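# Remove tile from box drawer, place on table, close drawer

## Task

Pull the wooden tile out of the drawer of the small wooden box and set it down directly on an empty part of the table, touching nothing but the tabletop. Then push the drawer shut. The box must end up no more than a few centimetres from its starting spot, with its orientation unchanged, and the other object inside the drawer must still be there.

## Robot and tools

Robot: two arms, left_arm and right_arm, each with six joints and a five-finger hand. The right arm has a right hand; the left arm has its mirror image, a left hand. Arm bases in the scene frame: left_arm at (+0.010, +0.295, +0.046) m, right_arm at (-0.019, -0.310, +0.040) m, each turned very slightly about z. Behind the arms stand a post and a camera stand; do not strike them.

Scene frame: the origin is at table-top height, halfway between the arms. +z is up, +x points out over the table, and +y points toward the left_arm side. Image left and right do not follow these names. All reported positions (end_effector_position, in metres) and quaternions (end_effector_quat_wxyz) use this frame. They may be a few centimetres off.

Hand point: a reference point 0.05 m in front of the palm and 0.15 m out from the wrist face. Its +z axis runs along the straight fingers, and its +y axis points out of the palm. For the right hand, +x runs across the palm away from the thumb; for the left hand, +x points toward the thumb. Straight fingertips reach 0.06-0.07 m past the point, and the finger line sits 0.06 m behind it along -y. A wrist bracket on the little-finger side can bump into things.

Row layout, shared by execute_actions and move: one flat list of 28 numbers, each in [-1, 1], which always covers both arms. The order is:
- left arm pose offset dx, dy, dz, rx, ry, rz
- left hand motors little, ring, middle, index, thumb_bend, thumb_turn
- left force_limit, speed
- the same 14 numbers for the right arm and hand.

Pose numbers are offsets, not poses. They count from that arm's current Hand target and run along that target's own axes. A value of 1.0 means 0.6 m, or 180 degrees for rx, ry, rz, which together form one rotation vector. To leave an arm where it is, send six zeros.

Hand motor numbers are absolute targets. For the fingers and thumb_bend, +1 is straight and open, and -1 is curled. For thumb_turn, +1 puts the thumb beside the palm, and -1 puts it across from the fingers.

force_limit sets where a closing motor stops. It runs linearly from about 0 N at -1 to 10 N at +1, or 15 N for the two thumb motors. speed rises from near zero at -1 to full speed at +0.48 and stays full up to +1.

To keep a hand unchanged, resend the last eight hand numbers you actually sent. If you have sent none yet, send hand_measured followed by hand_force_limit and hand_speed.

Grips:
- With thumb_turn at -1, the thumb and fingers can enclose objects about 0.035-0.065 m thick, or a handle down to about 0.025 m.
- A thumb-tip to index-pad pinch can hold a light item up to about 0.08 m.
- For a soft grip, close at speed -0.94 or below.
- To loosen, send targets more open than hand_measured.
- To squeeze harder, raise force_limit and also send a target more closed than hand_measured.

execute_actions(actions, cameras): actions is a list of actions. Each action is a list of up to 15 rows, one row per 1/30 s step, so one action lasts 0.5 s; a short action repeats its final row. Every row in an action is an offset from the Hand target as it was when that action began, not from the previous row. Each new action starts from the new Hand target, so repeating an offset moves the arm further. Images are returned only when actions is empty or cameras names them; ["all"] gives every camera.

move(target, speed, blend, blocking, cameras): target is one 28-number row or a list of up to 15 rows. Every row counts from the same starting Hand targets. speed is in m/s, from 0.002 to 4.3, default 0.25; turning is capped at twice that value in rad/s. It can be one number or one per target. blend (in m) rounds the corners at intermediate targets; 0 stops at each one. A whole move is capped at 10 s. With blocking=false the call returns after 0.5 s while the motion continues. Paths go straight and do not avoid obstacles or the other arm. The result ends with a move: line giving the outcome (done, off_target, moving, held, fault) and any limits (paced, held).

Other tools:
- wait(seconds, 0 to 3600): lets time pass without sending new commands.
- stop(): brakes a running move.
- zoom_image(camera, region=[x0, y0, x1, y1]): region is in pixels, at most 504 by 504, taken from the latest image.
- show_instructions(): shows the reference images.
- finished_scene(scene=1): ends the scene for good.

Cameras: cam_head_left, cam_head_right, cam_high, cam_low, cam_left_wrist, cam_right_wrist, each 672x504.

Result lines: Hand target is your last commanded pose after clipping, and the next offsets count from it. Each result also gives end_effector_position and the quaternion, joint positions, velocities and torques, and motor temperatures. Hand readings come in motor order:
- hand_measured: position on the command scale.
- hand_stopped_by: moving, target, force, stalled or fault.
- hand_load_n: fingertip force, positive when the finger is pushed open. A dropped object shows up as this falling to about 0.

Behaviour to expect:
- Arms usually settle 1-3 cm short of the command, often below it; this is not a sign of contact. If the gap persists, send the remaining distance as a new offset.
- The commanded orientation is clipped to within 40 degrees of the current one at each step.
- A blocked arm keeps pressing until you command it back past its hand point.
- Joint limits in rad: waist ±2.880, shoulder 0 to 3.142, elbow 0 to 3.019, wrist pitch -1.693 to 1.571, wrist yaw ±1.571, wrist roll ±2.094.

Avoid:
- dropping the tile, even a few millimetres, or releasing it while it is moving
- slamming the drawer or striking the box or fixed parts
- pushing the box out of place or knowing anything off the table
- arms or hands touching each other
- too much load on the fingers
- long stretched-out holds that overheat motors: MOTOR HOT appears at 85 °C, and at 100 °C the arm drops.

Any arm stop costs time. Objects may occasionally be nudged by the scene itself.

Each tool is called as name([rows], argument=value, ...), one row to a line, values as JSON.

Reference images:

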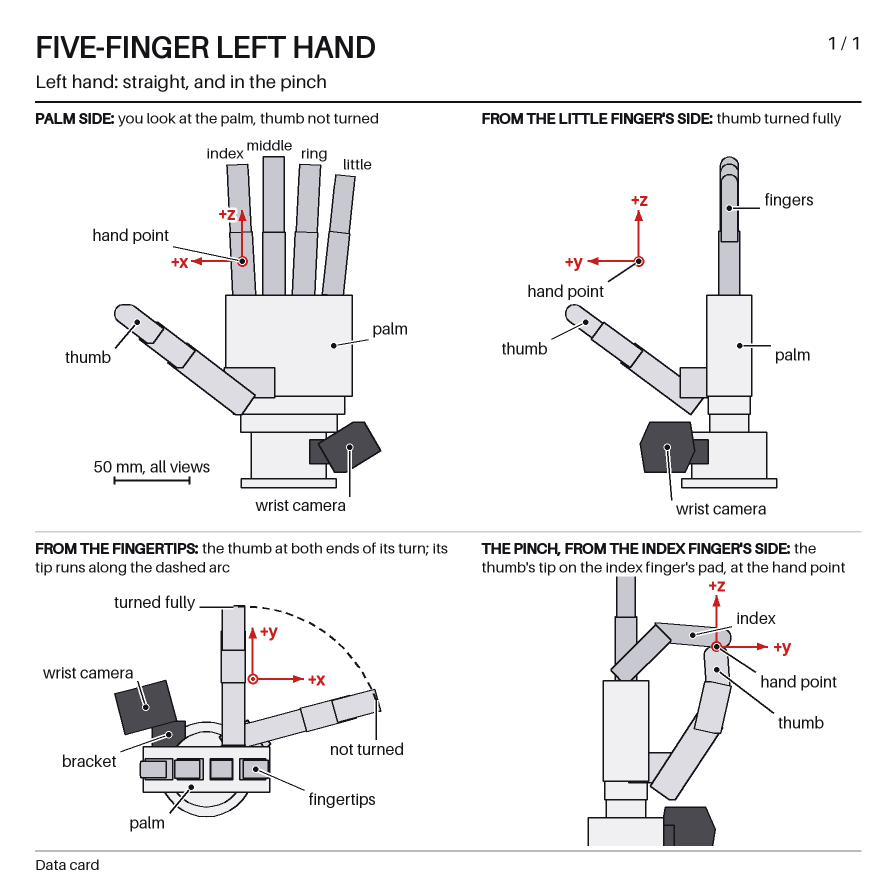

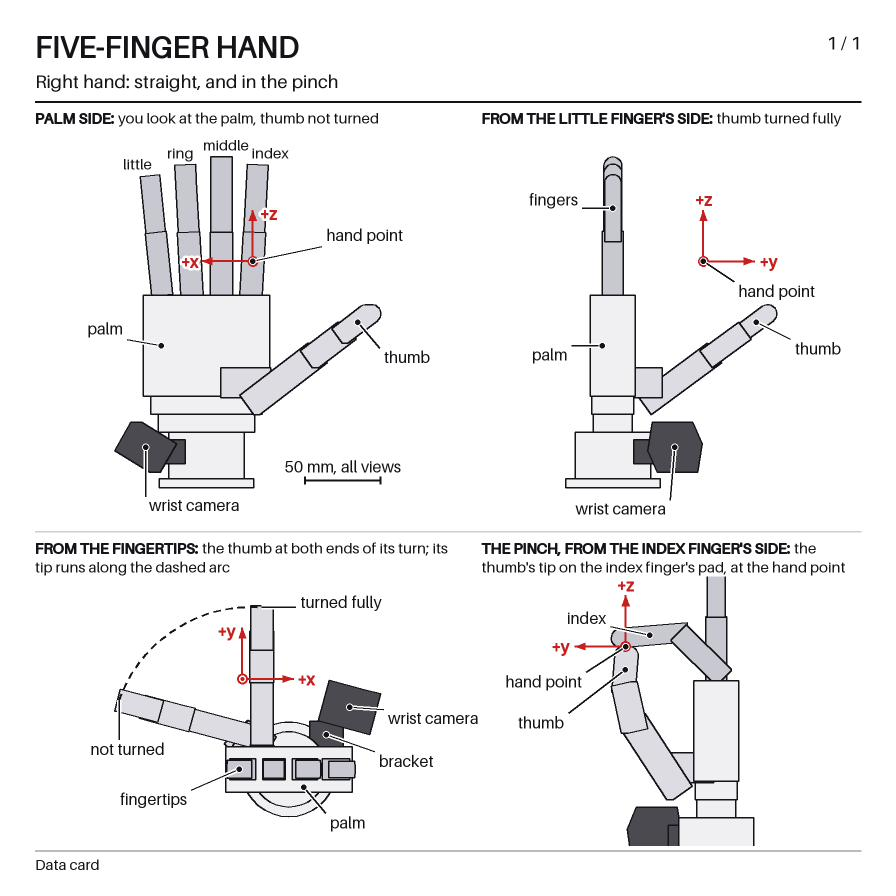

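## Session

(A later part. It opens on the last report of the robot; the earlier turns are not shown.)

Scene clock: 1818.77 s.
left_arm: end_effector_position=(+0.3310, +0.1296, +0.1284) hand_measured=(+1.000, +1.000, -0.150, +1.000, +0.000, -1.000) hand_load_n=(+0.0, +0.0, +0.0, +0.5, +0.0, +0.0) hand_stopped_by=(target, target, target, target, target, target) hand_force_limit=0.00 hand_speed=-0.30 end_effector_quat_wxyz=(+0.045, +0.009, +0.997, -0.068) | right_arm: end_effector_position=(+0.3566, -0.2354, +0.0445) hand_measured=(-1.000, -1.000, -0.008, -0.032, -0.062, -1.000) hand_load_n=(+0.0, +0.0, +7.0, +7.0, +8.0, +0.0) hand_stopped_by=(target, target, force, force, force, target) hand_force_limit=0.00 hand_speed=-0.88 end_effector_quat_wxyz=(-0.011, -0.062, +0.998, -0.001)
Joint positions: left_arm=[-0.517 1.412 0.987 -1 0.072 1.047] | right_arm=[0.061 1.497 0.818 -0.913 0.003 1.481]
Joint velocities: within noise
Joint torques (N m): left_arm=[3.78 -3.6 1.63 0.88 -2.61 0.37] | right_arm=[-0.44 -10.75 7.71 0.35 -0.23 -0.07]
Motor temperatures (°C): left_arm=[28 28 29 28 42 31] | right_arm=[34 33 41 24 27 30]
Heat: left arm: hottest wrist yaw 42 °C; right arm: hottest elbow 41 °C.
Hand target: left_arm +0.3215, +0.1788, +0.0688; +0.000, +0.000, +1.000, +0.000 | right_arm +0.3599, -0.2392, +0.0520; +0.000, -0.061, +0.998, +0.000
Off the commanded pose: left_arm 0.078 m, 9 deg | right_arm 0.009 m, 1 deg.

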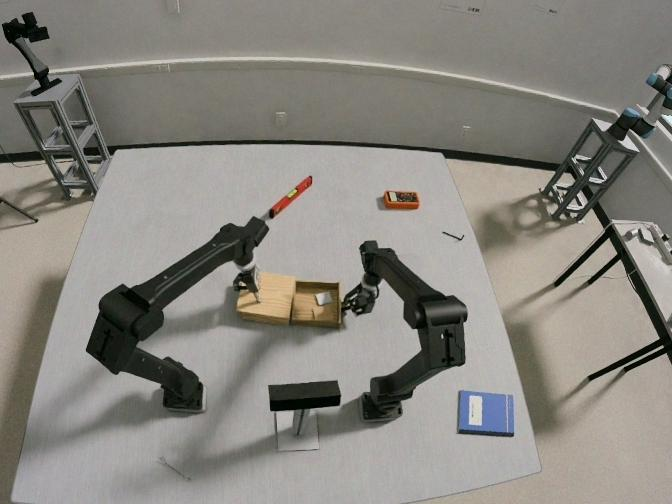

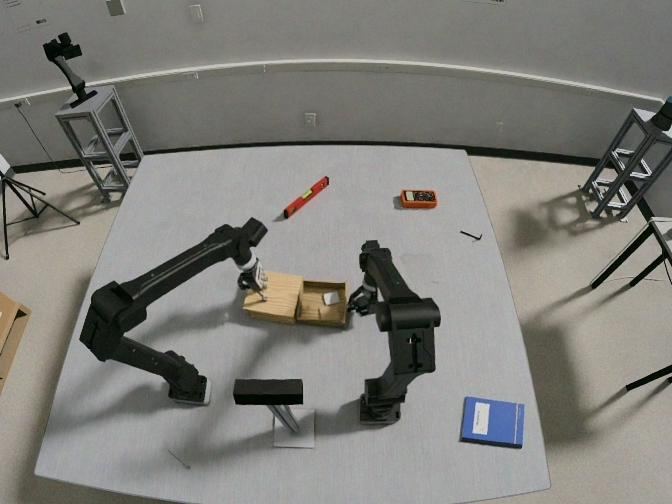

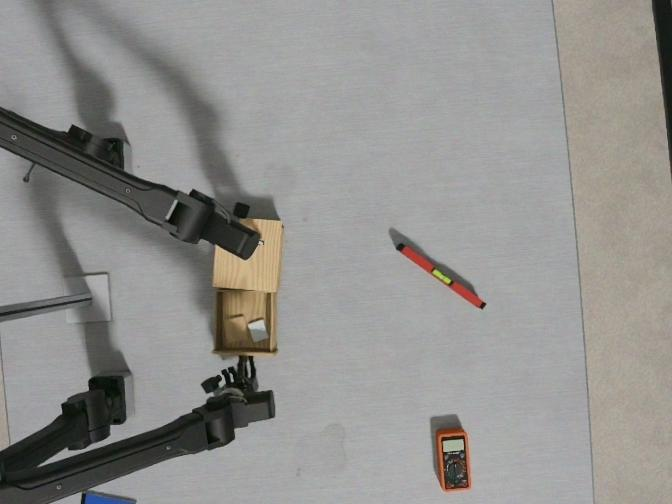

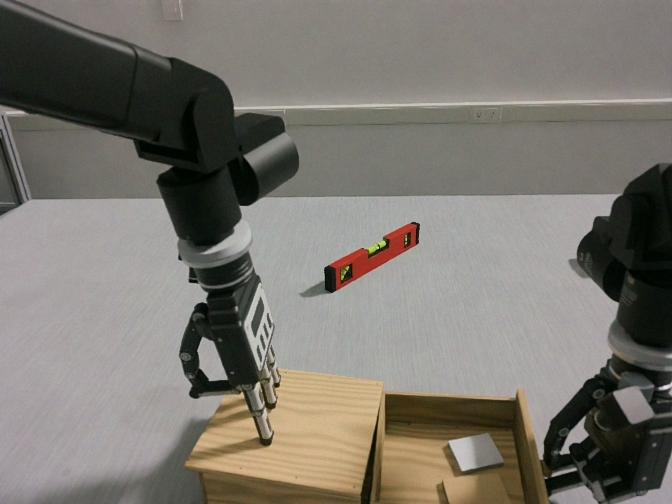

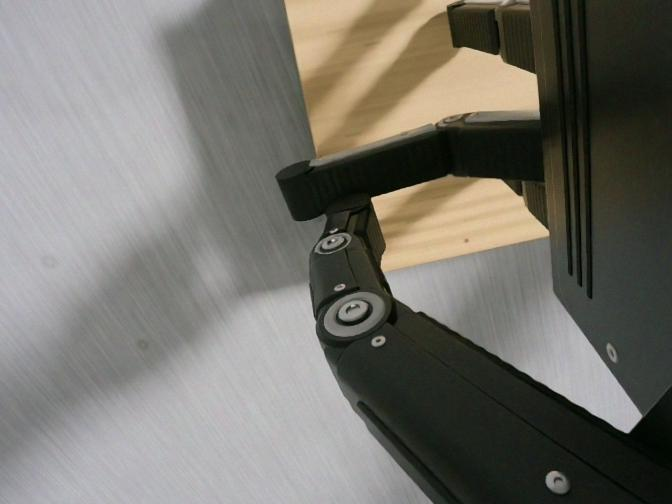

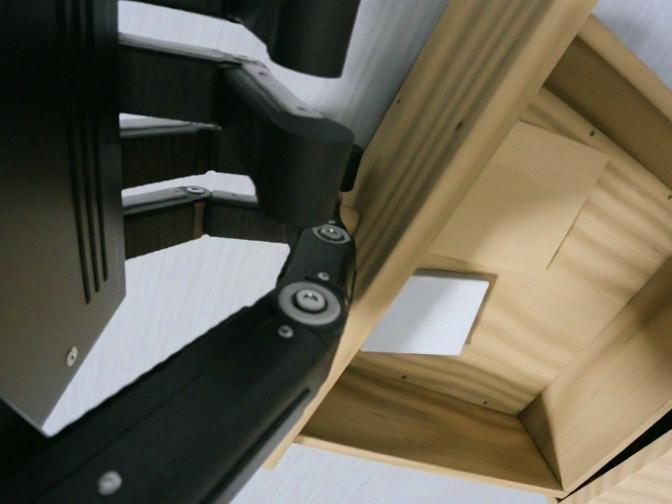

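move([
  [0,-0.05,-0.045,0,0,0, 1,1,-0.15,1,0.0,-1,0,-0.3, 0,0,0,0,0,0, -1,-1,-0.35,-0.35,-0.25,-1,0.0,-0.88],
  [0,-0.05,-0.045,0,0,0, 1,1,-0.15,1,0.0,-1,0,-0.3, -0.0243,0.0474,-0.0067,0,0,0, -1,-1,-0.35,-0.35,-0.25,-1,0.0,-0.88],
], speed=0.03, cameras=["cam_high","cam_low","cam_right_wrist"])

zoom_image(camera="cam_high", region=[190, 200, 310, 380])

zoom_image(camera="cam_low", region=[340, 340, 600, 504])

Scene clock: 1862.60 s.
left_arm: end_effector_position=(+0.3324, +0.1283, +0.1324) hand_measured=(+1.000, +1.000, -0.150, +1.000, +0.000, -1.000) hand_load_n=(+0.0, +0.0, +0.0, +0.0, +0.0, +0.0) hand_stopped_by=(target, target, target, target, target, target) hand_force_limit=0.00 hand_speed=-0.30 end_effector_quat_wxyz=(+0.043, +0.009, +0.998, -0.048) | right_arm: end_effector_position=(+0.3543, -0.2256, +0.0434) hand_measured=(-1.000, -1.000, -0.008, -0.032, -0.062, -1.000) hand_load_n=(+0.5, +0.0, +6.0, +8.5, +7.0, +0.0) hand_stopped_by=(target, target, force, force, force, target) hand_force_limit=0.00 hand_speed=-0.88 end_effector_quat_wxyz=(-0.016, -0.052, +0.998, -0.008)
Joint positions: left_arm=[-0.535 1.431 1.014 -1.031 0.037 1.031] | right_arm=[0.098 1.497 0.818 -0.925 0.016 1.538]
Joint velocities: left_arm=[-0.044 -0.015 0.012 -0.002 -0.051 0.007] | right_arm=[within noise]
Joint torques (N m): left_arm=[0.97 -4.66 5.78 -0.21 -1.47 -0.01] | right_arm=[2.67 -9.05 11.08 0.06 -0.71 0.1]
Heat: left arm: hottest wrist yaw 42 °C; right arm: hottest elbow 41 °C.
Hand target: left_arm +0.3214, +0.1488, +0.0959; +0.000, +0.001, +1.000, -0.001 | right_arm +0.3708, -0.2092, +0.0561; +0.000, -0.061, +0.998, +0.000
Off the commanded pose: left_arm 0.043 m, 7 deg | right_arm 0.026 m, 2 deg.
move: off_target (left_arm, right_arm)

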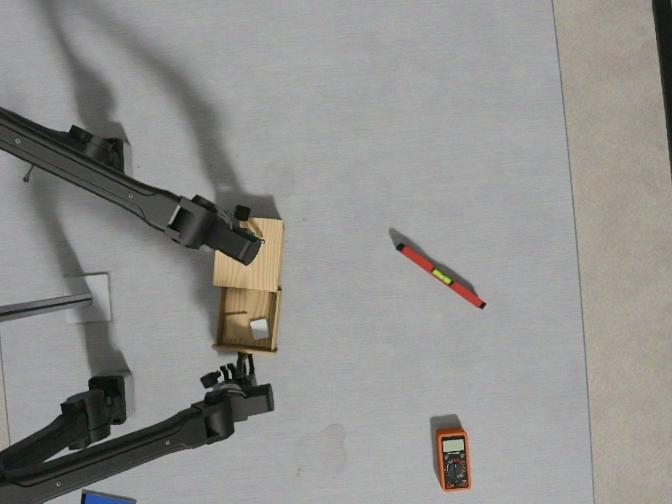

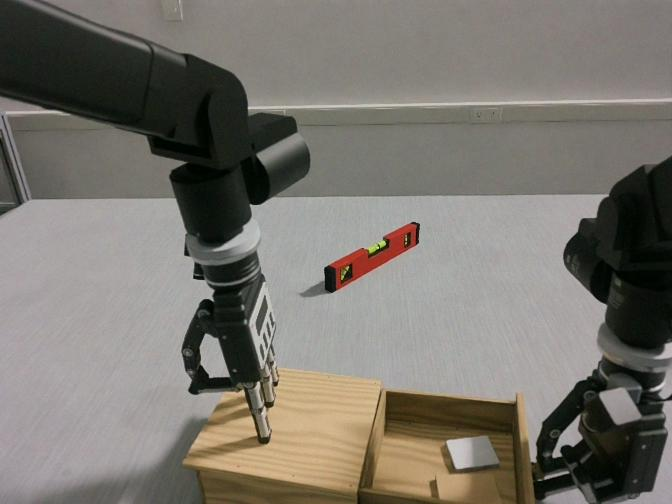

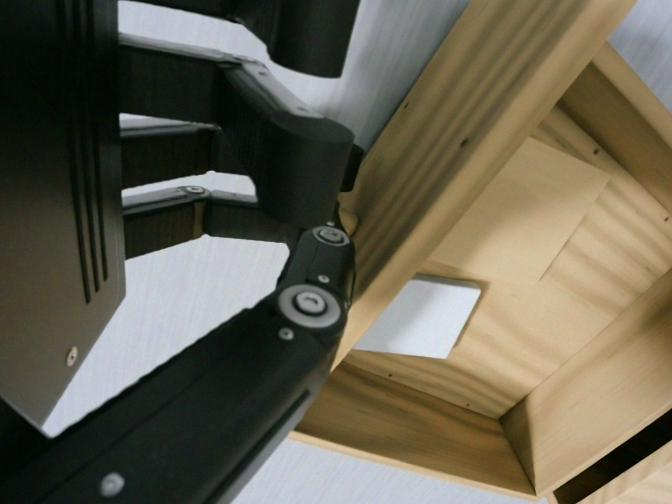

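Scaled by 2.800 from the camera's image (finer frame: 960x720).

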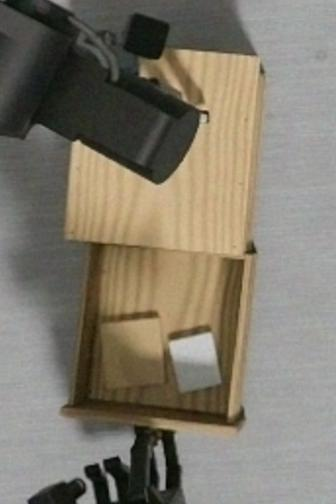

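Scaled by 1.938 from the camera's image (finer frame: 960x720).

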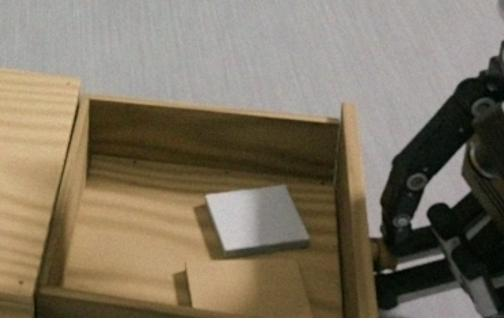

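zoom_image(camera="cam_right_wrist", region=[280, 250, 672, 504])

zoom_image(camera="cam_low", region=[160, 360, 420, 504])

Scaled by 1.286 from the camera's image (finer frame: 960x720).

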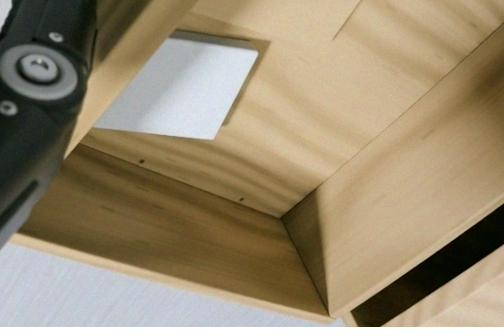

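Scaled by 1.938 from the camera's image (finer frame: 960x720).

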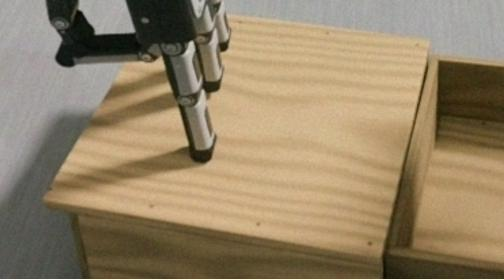

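move(target=[0,0,0,0,0,0, 1,1,-0.15,1,0.0,-1,0,-0.3, 0.0572,-0.0447,0.0,0,0,0, -1,-1,-0.35,-0.35,-0.25,-1,0.0,-0.88], speed=0.03, cameras=["cam_high","cam_low","cam_right_wrist"])

zoom_image(camera="cam_high", region=[190, 200, 310, 380])

zoom_image(camera="cam_low", region=[340, 340, 600, 504])

Scene clock: 1920.13 s.
left_arm: end_effector_position=(+0.3329, +0.1286, +0.1327) hand_measured=(+1.000, +1.000, -0.150, +1.000, +0.000, -1.000) hand_load_n=(+0.0, +0.0, +0.0, +0.0, +0.0, +0.0) hand_stopped_by=(target, target, target, target, target, target) hand_force_limit=0.00 hand_speed=-0.30 end_effector_quat_wxyz=(+0.044, +0.008, +0.998, -0.047) | right_arm: end_effector_position=(+0.3363, -0.2362, +0.0486) hand_measured=(-1.000, -1.000, -0.008, -0.032, -0.062, -1.000) hand_load_n=(+0.0, +0.0, +5.5, +9.0, +9.0, +1.0) hand_stopped_by=(target, target, force, force, force, target) hand_force_limit=0.00 hand_speed=-0.88 end_effector_quat_wxyz=(-0.012, -0.061, +0.998, -0.003)
Joint positions: left_arm=[-0.535 1.431 1.015 -1.032 0.035 1.031] | right_arm=[0.063 1.44 0.77 -0.925 0.006 1.484]
Joint torques (N m): left_arm=[1.03 -4.42 5.72 -0.17 -1.38 -0.01] | right_arm=[-0.67 -9.88 7.75 0.43 -0.35 -0.11]
Motor temperatures (°C): left_arm=[28 28 30 28 35 30] | right_arm=[34 32 43 24 27 30]
Heat: left arm: hottest wrist yaw 35 °C; right arm: hottest elbow 43 °C.
Hand target: left_arm +0.3215, +0.1487, +0.0959; +0.001, +0.001, +1.000, -0.001 | right_arm +0.3400, -0.2401, +0.0560; +0.000, -0.061, +0.998, +0.000
Off the commanded pose: left_arm 0.044 m, 7 deg | right_arm 0.009 m, 1 deg.
move: done

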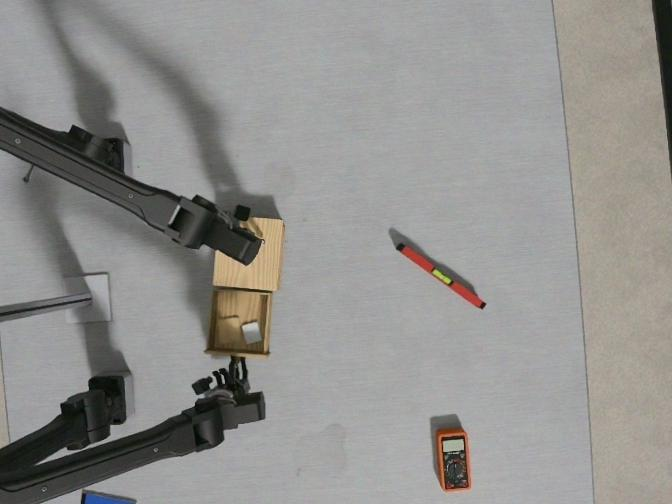

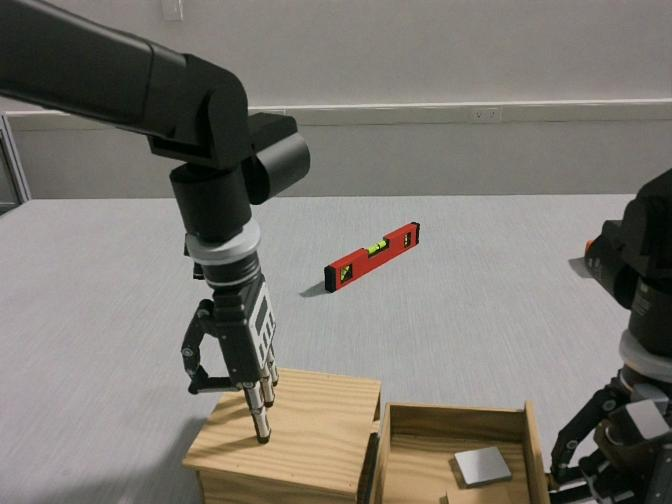

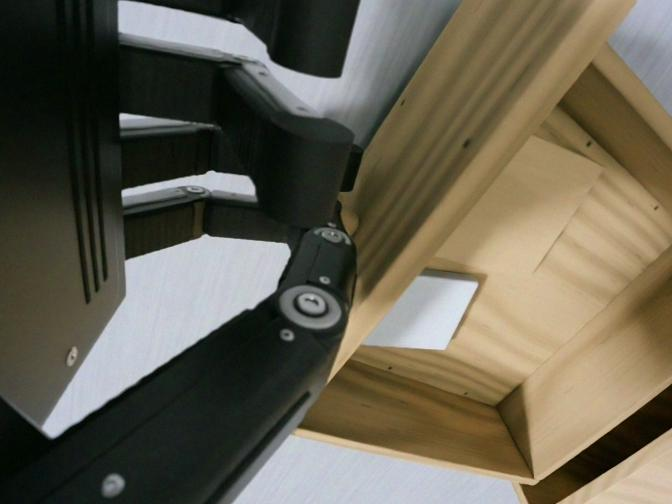

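Scaled by 2.800 from the camera's image (finer frame: 960x720).

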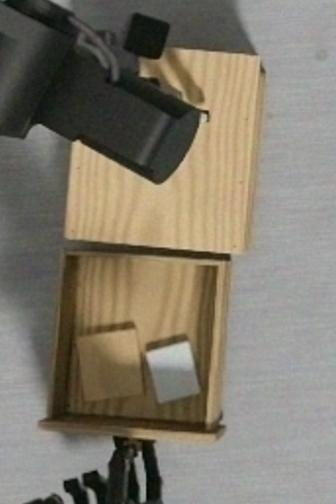

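Scaled by 1.938 from the camera's image (finer frame: 960x720).

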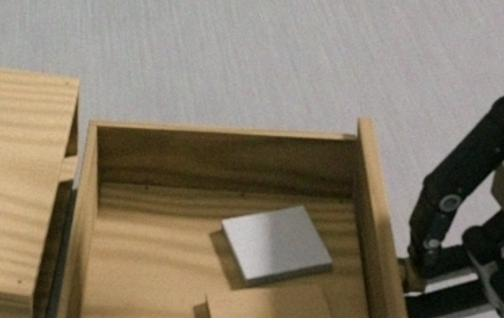

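zoom_image(camera="cam_low", region=[340, 370, 440, 504])

zoom_image(camera="cam_right_wrist", region=[472, 304, 672, 504])

Scaled by 3.761 from the camera's image (finer frame: 960x720).

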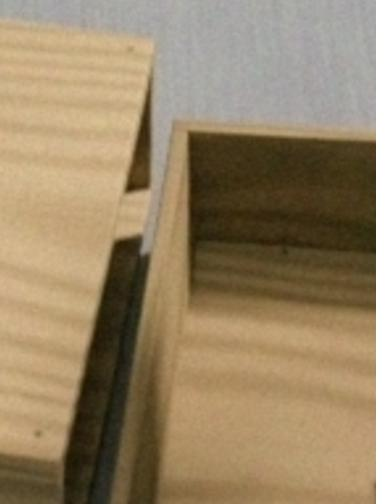

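Scaled by 2.520 from the camera's image (finer frame: 960x720).

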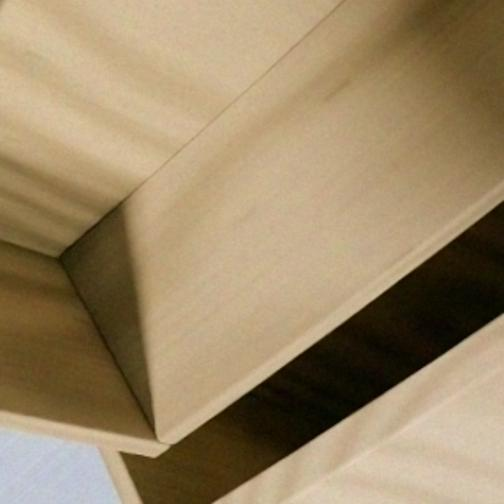

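move(target=[0,0,0,0,0,0, 1,1,-0.15,1,0.0,-1,0,-0.3, -0.0225,-0.0028,0.0,0,0,0, -1,-1,-0.35,-0.35,-0.25,-1,0.0,-0.88], speed=0.03, cameras=["cam_high","cam_low","cam_right_wrist"])

zoom_image(camera="cam_high", region=[190, 200, 310, 380])

zoom_image(camera="cam_low", region=[340, 370, 440, 504])

Scene clock: 1961.17 s.
left_arm: end_effector_position=(+0.3329, +0.1286, +0.1327) hand_measured=(+1.000, +1.000, -0.150, +1.000, +0.000, -1.000) hand_load_n=(+0.0, +0.0, +0.0, +0.0, +0.0, +0.0) hand_stopped_by=(target, target, target, target, target, target) hand_force_limit=0.00 hand_speed=-0.30 end_effector_quat_wxyz=(+0.044, +0.008, +0.998, -0.047) | right_arm: end_effector_position=(+0.3352, -0.2362, +0.0459) hand_measured=(-1.000, -1.000, -0.008, -0.032, -0.062, -1.000) hand_load_n=(+0.0, +0.0, +5.5, +8.5, +8.5, +1.0) hand_stopped_by=(target, target, force, force, force, target) hand_force_limit=0.00 hand_speed=-0.88 end_effector_quat_wxyz=(-0.016, -0.062, +0.998, -0.003)
Joint positions: left_arm=[-0.535 1.431 1.015 -1.032 0.035 1.031] | right_arm=[0.063 1.448 0.77 -0.925 0.006 1.482]
Joint torques (N m): left_arm=[1.03 -4.6 5.72 -0.23 -1.38 -0.01] | right_arm=[-0.67 -7.94 10.85 0.31 -0.34 -0.11]
Heat: left arm: hottest wrist yaw 34 °C; right arm: hottest elbow 42 °C.
Hand target: left_arm +0.3215, +0.1487, +0.0959; +0.001, +0.001, +1.000, -0.001 | right_arm +0.3536, -0.2400, +0.0560; +0.000, -0.061, +0.998, +0.000
Off the commanded pose: left_arm 0.043 m, 7 deg | right_arm 0.021 m, 2 deg.
move: off_target (right_arm)

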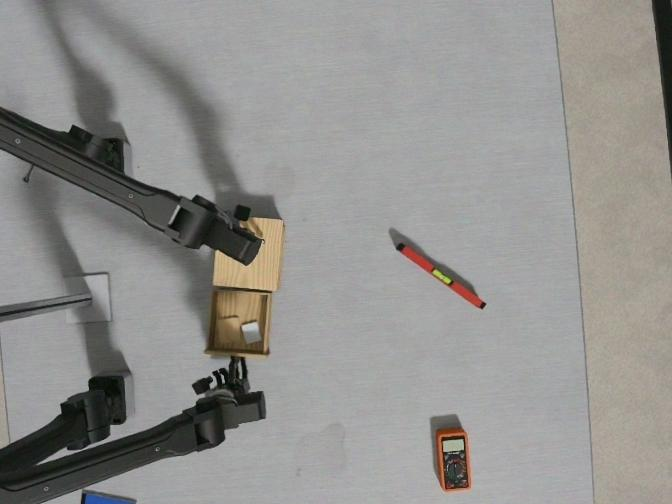

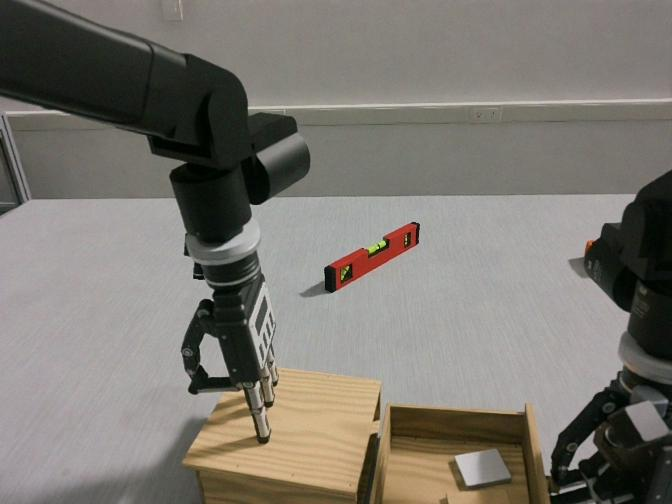

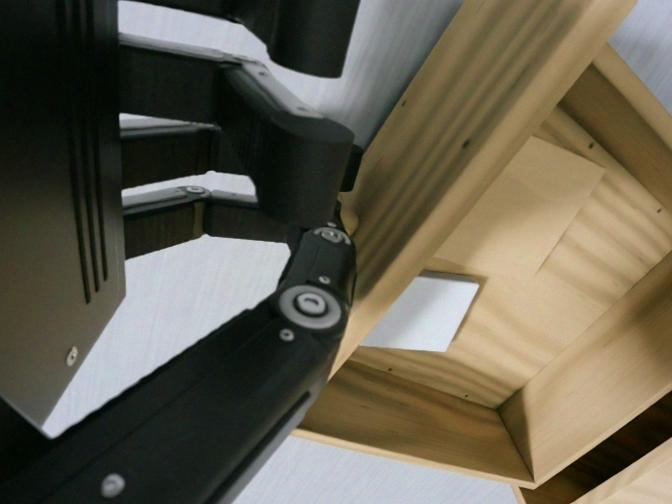

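Scaled by 2.800 from the camera's image (finer frame: 960x720).

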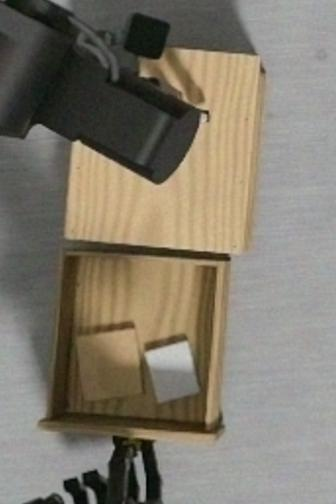

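Scaled by 3.761 from the camera's image (finer frame: 960x720).

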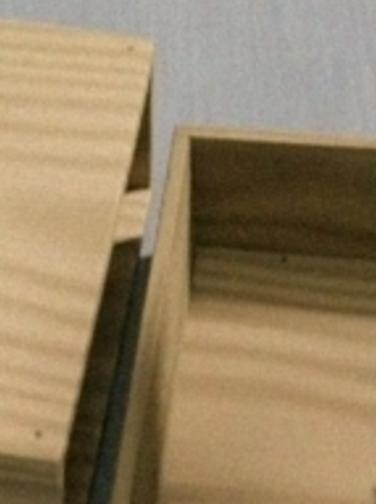

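move(target=[0,0,0,0,0,0, 1,1,-0.15,1,0.0,-1,0,-0.3, -0.0225,-0.0028,-0.008,0,0,0, -1,-1,-0.35,-0.35,-0.25,-1,0.0,-0.88], speed=0.05, cameras=["cam_high","cam_low"])

zoom_image(camera="cam_high", region=[190, 200, 310, 380])

zoom_image(camera="cam_low", region=[340, 370, 440, 504])

Scene clock: 1972.83 s.
left_arm: end_effector_position=(+0.3329, +0.1286, +0.1327) hand_measured=(+1.000, +1.000, -0.150, +1.000, +0.000, -1.000) hand_load_n=(+0.0, +0.0, +0.0, +0.0, +0.0, +0.0) hand_stopped_by=(target, target, target, target, target, target) hand_force_limit=0.00 hand_speed=-0.30 end_effector_quat_wxyz=(+0.044, +0.008, +0.998, -0.047) | right_arm: end_effector_position=(+0.3470, -0.2362, +0.0485) hand_measured=(-1.000, -1.000, -0.008, -0.032, -0.062, -1.000) hand_load_n=(+0.0, +0.0, +5.5, +9.0, +9.0, +1.0) hand_stopped_by=(target, target, force, force, force, target) hand_force_limit=0.00 hand_speed=-0.88 end_effector_quat_wxyz=(-0.015, -0.062, +0.998, -0.003)
Joint positions: left_arm=[-0.535 1.431 1.015 -1.032 0.035 1.031] | right_arm=[0.062 1.471 0.803 -0.933 0.006 1.481]
Joint torques (N m): left_arm=[1.03 -4.54 5.72 -0.21 -1.39 -0.01] | right_arm=[-0.73 -8.29 11.69 -0.02 -0.34 -0.1]
Heat: left arm: hottest wrist yaw 34 °C; right arm: hottest elbow 42 °C.
Hand target: left_arm +0.3215, +0.1487, +0.0959; +0.001, +0.001, +1.000, -0.001 | right_arm +0.3672, -0.2401, +0.0608; +0.000, -0.061, +0.998, +0.000
Off the commanded pose: left_arm 0.043 m, 7 deg | right_arm 0.024 m, 2 deg.
move: off_target (right_arm)

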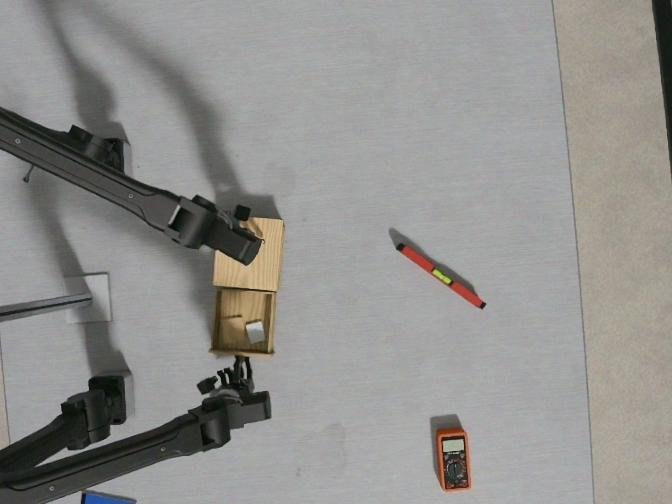

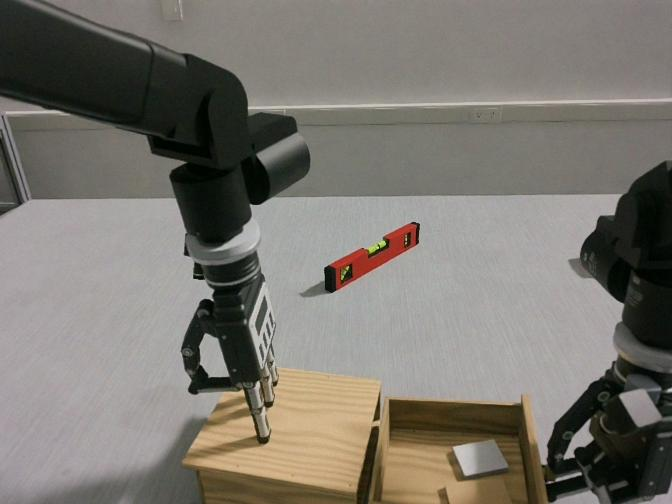

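Scaled by 2.800 from the camera's image (finer frame: 960x720).

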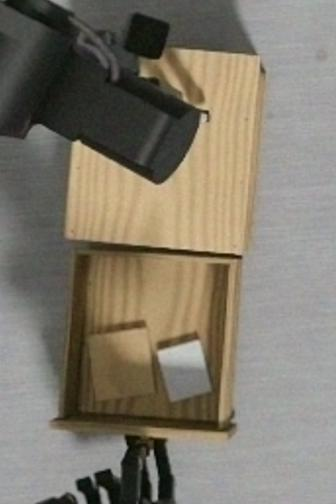

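Scaled by 3.761 from the camera's image (finer frame: 960x720).

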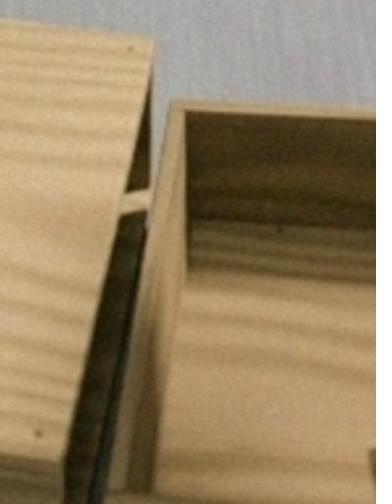

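move(target=[0,0,0,0,0,0, 1,1,-0.15,1,0.0,-1,0,-0.3, -0.017,0.0567,0.0,0,0,0, -1,-1,-0.35,-0.35,-0.25,-1,0.0,-0.88], speed=0.03, cameras=["cam_high","cam_low"])

zoom_image(camera="cam_high", region=[190, 200, 310, 380])

zoom_image(camera="cam_low", region=[340, 370, 440, 504])

Scene clock: 1987.33 s.
left_arm: end_effector_position=(+0.3331, +0.1296, +0.1329) hand_measured=(+1.000, +1.000, -0.150, +1.000, +0.000, -1.000) hand_load_n=(+0.0, +0.0, +0.0, +0.5, +0.0, +0.0) hand_stopped_by=(target, target, target, target, target, target) hand_force_limit=0.00 hand_speed=-0.30 end_effector_quat_wxyz=(+0.045, +0.008, +0.998, -0.044) | right_arm: end_effector_position=(+0.3492, -0.2220, +0.0452) hand_measured=(-1.000, -1.000, -0.008, -0.032, -0.062, -1.000) hand_load_n=(+0.0, +0.0, +6.0, +8.5, +7.5, +0.0) hand_stopped_by=(target, target, force, force, force, target) hand_force_limit=0.00 hand_speed=-0.88 end_effector_quat_wxyz=(-0.022, -0.053, +0.998, -0.009)
Joint positions: left_arm=[-0.535 1.431 1.015 -1.033 0.03 1.031] | right_arm=[0.109 1.489 0.816 -0.942 0.016 1.547]
Joint torques (N m): left_arm=[1.08 -4.66 5.68 -0.16 -1.19 -0.01] | right_arm=[2.55 -8.64 12.38 0.09 -0.74 0.14]
Heat: left arm: hottest wrist yaw 33 °C; right arm: hottest elbow 43 °C.
Hand target: left_arm +0.3215, +0.1488, +0.0959; +0.001, +0.001, +1.000, -0.001 | right_arm +0.3731, -0.2050, +0.0608; +0.000, -0.061, +0.998, +0.000
Off the commanded pose: left_arm 0.043 m, 7 deg | right_arm 0.033 m, 3 deg.
move: off_target (right_arm)

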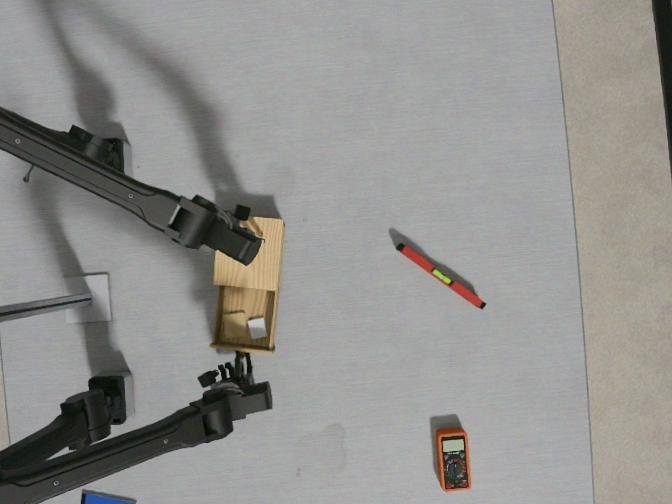

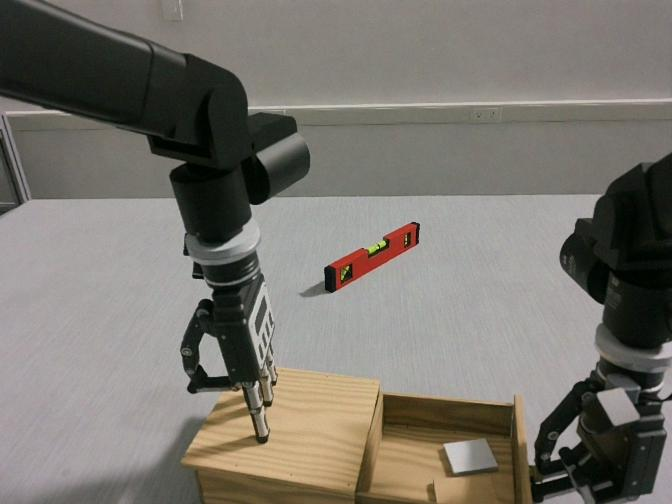

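Scaled by 2.800 from the camera's image (finer frame: 960x720).

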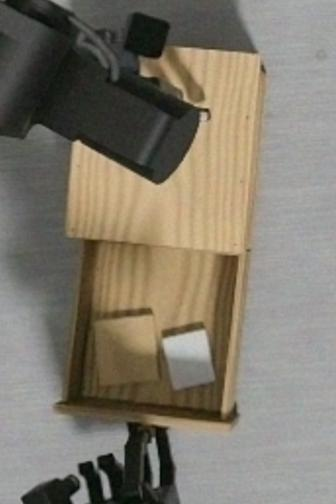

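Scaled by 3.761 from the camera's image (finer frame: 960x720).

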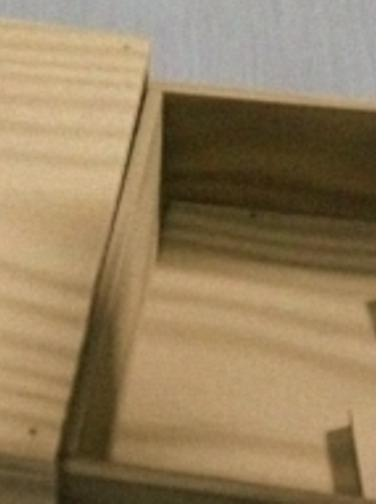

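move([
  [0,0,0,0,0,0, 1,1,-0.15,1,0.0,-1,0,-0.3, 0.015,-0.052,0.0,0,0,0, -1,-1,-0.35,-0.35,-0.25,-1,0.0,-0.88],
  [0,0,0,0,0,0, 1,1,-0.15,1,0.0,-1,0,-0.3, 0.015,-0.052,0.0,-0.036,0,0, -1,-1,-0.35,-0.35,-0.25,-1,0.0,-0.88],
], speed=0.03, cameras=["cam_high","cam_low"])

zoom_image(camera="cam_high", region=[190, 200, 310, 380])

zoom_image(camera="cam_low", region=[340, 340, 600, 504])

Scene clock: 2034.47 s.
left_arm: end_effector_position=(+0.3331, +0.1296, +0.1329) hand_measured=(+1.000, +1.000, -0.150, +1.000, +0.000, -1.000) hand_load_n=(+0.0, +0.0, +0.0, +0.5, +0.0, +0.0) hand_stopped_by=(target, target, target, target, target, target) hand_force_limit=0.00 hand_speed=-0.30 end_effector_quat_wxyz=(+0.045, +0.008, +0.998, -0.044) | right_arm: end_effector_position=(+0.3485, -0.2326, +0.0511) hand_measured=(-1.000, -1.000, -0.008, -0.032, -0.062, -1.000) hand_load_n=(+0.0, +0.0, +6.0, +9.0, +10.0, +1.0) hand_stopped_by=(target, target, force, force, force, target) hand_force_limit=0.00 hand_speed=-0.88 end_effector_quat_wxyz=(-0.023, -0.060, +0.996, +0.054)
Joint positions: left_arm=[-0.535 1.431 1.015 -1.033 0.03 1.031] | right_arm=[0.011 1.498 0.816 -0.942 -0.104 1.431]
Joint torques (N m): left_arm=[1.03 -4.54 5.75 -0.17 -1.19 -0.02] | right_arm=[-0.73 -8.64 10.78 0.5 -0.49 -0.09]
Heat: left arm: hottest wrist yaw 33 °C; right arm: hottest elbow 46 °C.
Hand target: left_arm +0.3215, +0.1488, +0.0959; +0.001, +0.001, +1.000, -0.001 | right_arm +0.3681, -0.2370, +0.0607; -0.003, -0.061, +0.997, +0.057
Off the commanded pose: left_arm 0.043 m, 7 deg | right_arm 0.022 m, 2 deg.
move: off_target (right_arm)

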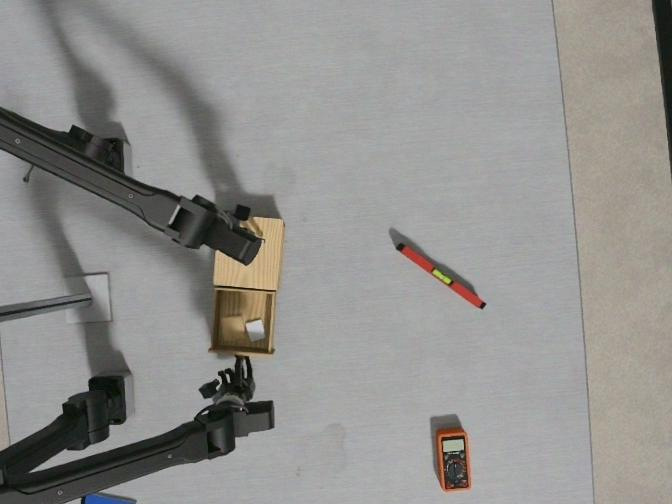

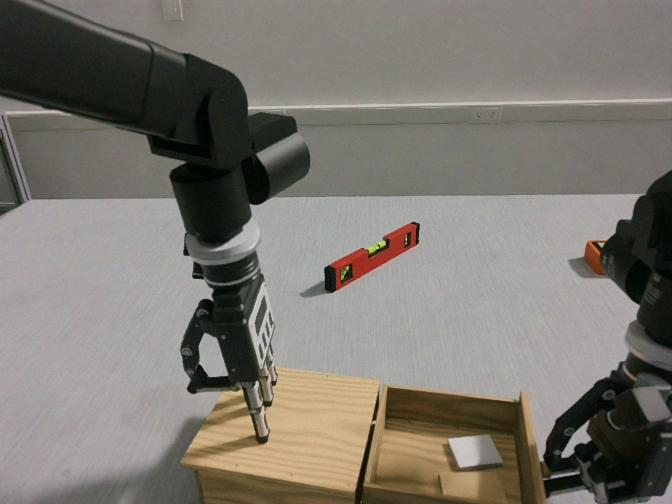

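Scaled by 2.800 from the camera's image (finer frame: 960x720).

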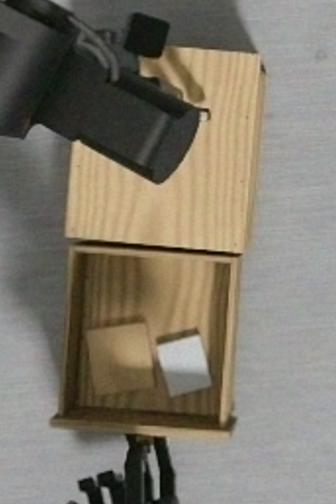

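Scaled by 1.938 from the camera's image (finer frame: 960x720).

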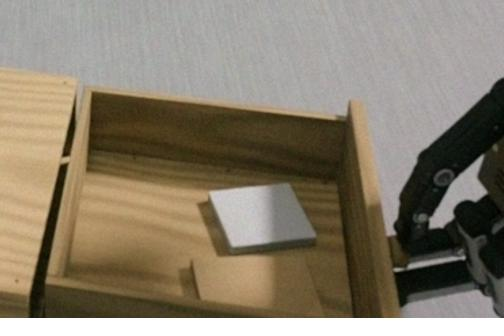

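move(target=[0,0,0,0,0,0, 1,1,-0.15,1,0.0,-1,0,-0.3, 0,0,0.020,0.010,0,0, -1,-1,-0.35,-0.35,-0.25,-1,0.0,-0.88], speed=0.03, cameras=["cam_high","cam_low"])

zoom_image(camera="cam_high", region=[190, 200, 310, 380])

zoom_image(camera="cam_low", region=[340, 340, 600, 504])

Scene clock: 2067.33 s.
left_arm: end_effector_position=(+0.3331, +0.1296, +0.1329) hand_measured=(+1.000, +1.000, -0.150, +1.000, +0.000, -1.000) hand_load_n=(+0.0, +0.0, +0.0, +0.0, +0.0, +0.0) hand_stopped_by=(target, target, target, target, target, target) hand_force_limit=0.00 hand_speed=-0.30 end_effector_quat_wxyz=(+0.045, +0.008, +0.998, -0.044) | right_arm: end_effector_position=(+0.3556, -0.2375, +0.0439) hand_measured=(-1.000, -1.000, -0.008, -0.032, -0.062, -1.000) hand_load_n=(+0.0, +0.0, +5.5, +8.5, +10.0, +1.5) hand_stopped_by=(target, target, force, force, force, target) hand_force_limit=0.00 hand_speed=-0.88 end_effector_quat_wxyz=(-0.014, -0.061, +0.997, +0.040)
Joint positions: left_arm=[-0.535 1.431 1.015 -1.033 0.03 1.031] | right_arm=[0.011 1.514 0.816 -0.907 -0.078 1.43]
Joint torques (N m): left_arm=[0.97 -4.48 5.68 -0.13 -1.19 -0.01] | right_arm=[0.79 -8.82 9.44 0.65 -0.32 0.09]
Heat: left arm: hottest wrist yaw 32 °C; right arm: hottest elbow 46 °C.
Hand target: left_arm +0.3215, +0.1488, +0.0959; +0.001, +0.001, +1.000, -0.001 | right_arm +0.3679, -0.2357, +0.0489; -0.002, -0.061, +0.997, +0.041
Off the commanded pose: left_arm 0.043 m, 7 deg | right_arm 0.013 m, 1 deg.
move: off_target (right_arm)

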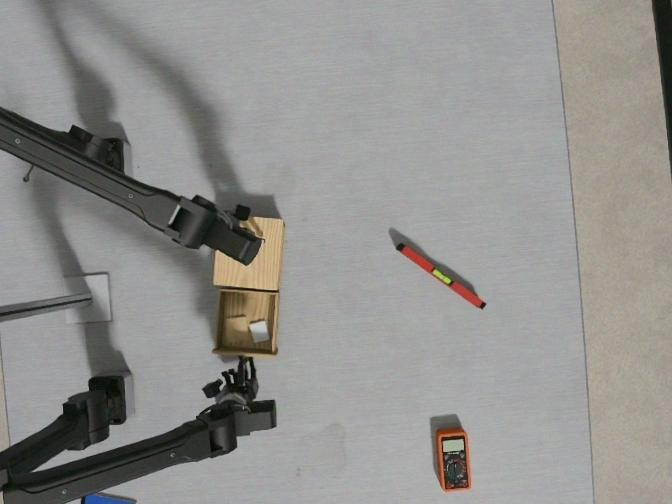

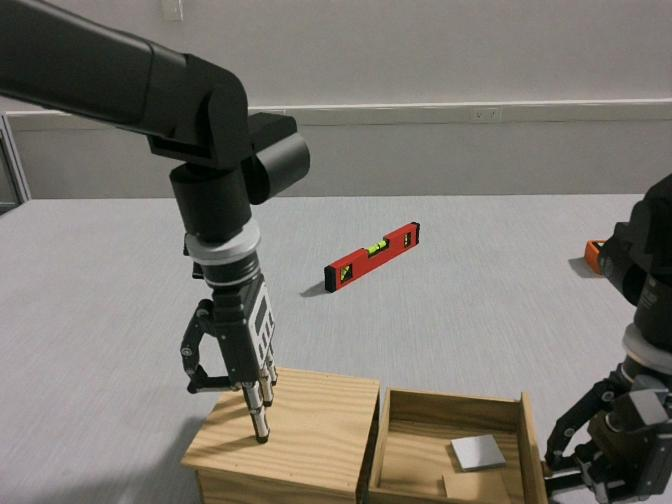

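Scaled by 2.800 from the camera's image (finer frame: 960x720).

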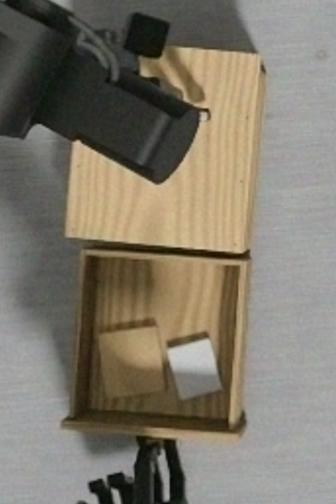

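Scaled by 1.938 from the camera's image (finer frame: 960x720).

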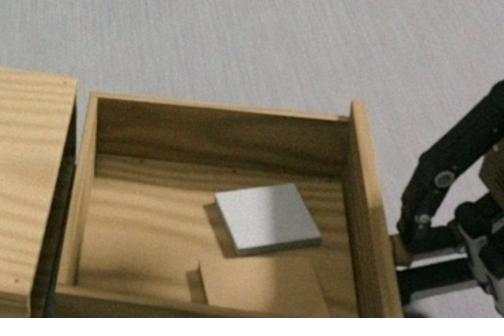

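zoom_image(camera="cam_low", region=[340, 370, 560, 504])

zoom_image(camera="cam_high", region=[200, 270, 290, 370])

Scaled by 2.291 from the camera's image (finer frame: 960x720).

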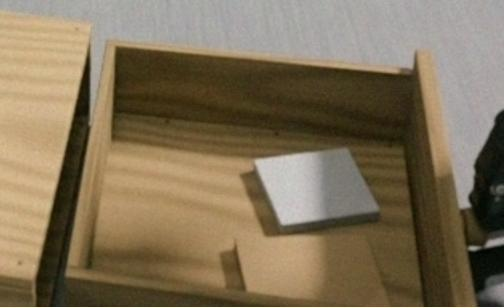

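Scaled by 5.040 from the camera's image (finer frame: 960x720).

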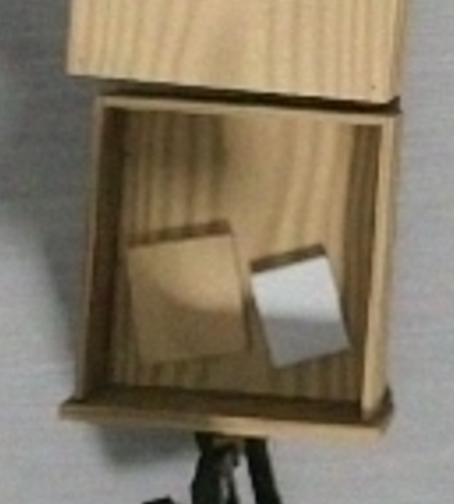

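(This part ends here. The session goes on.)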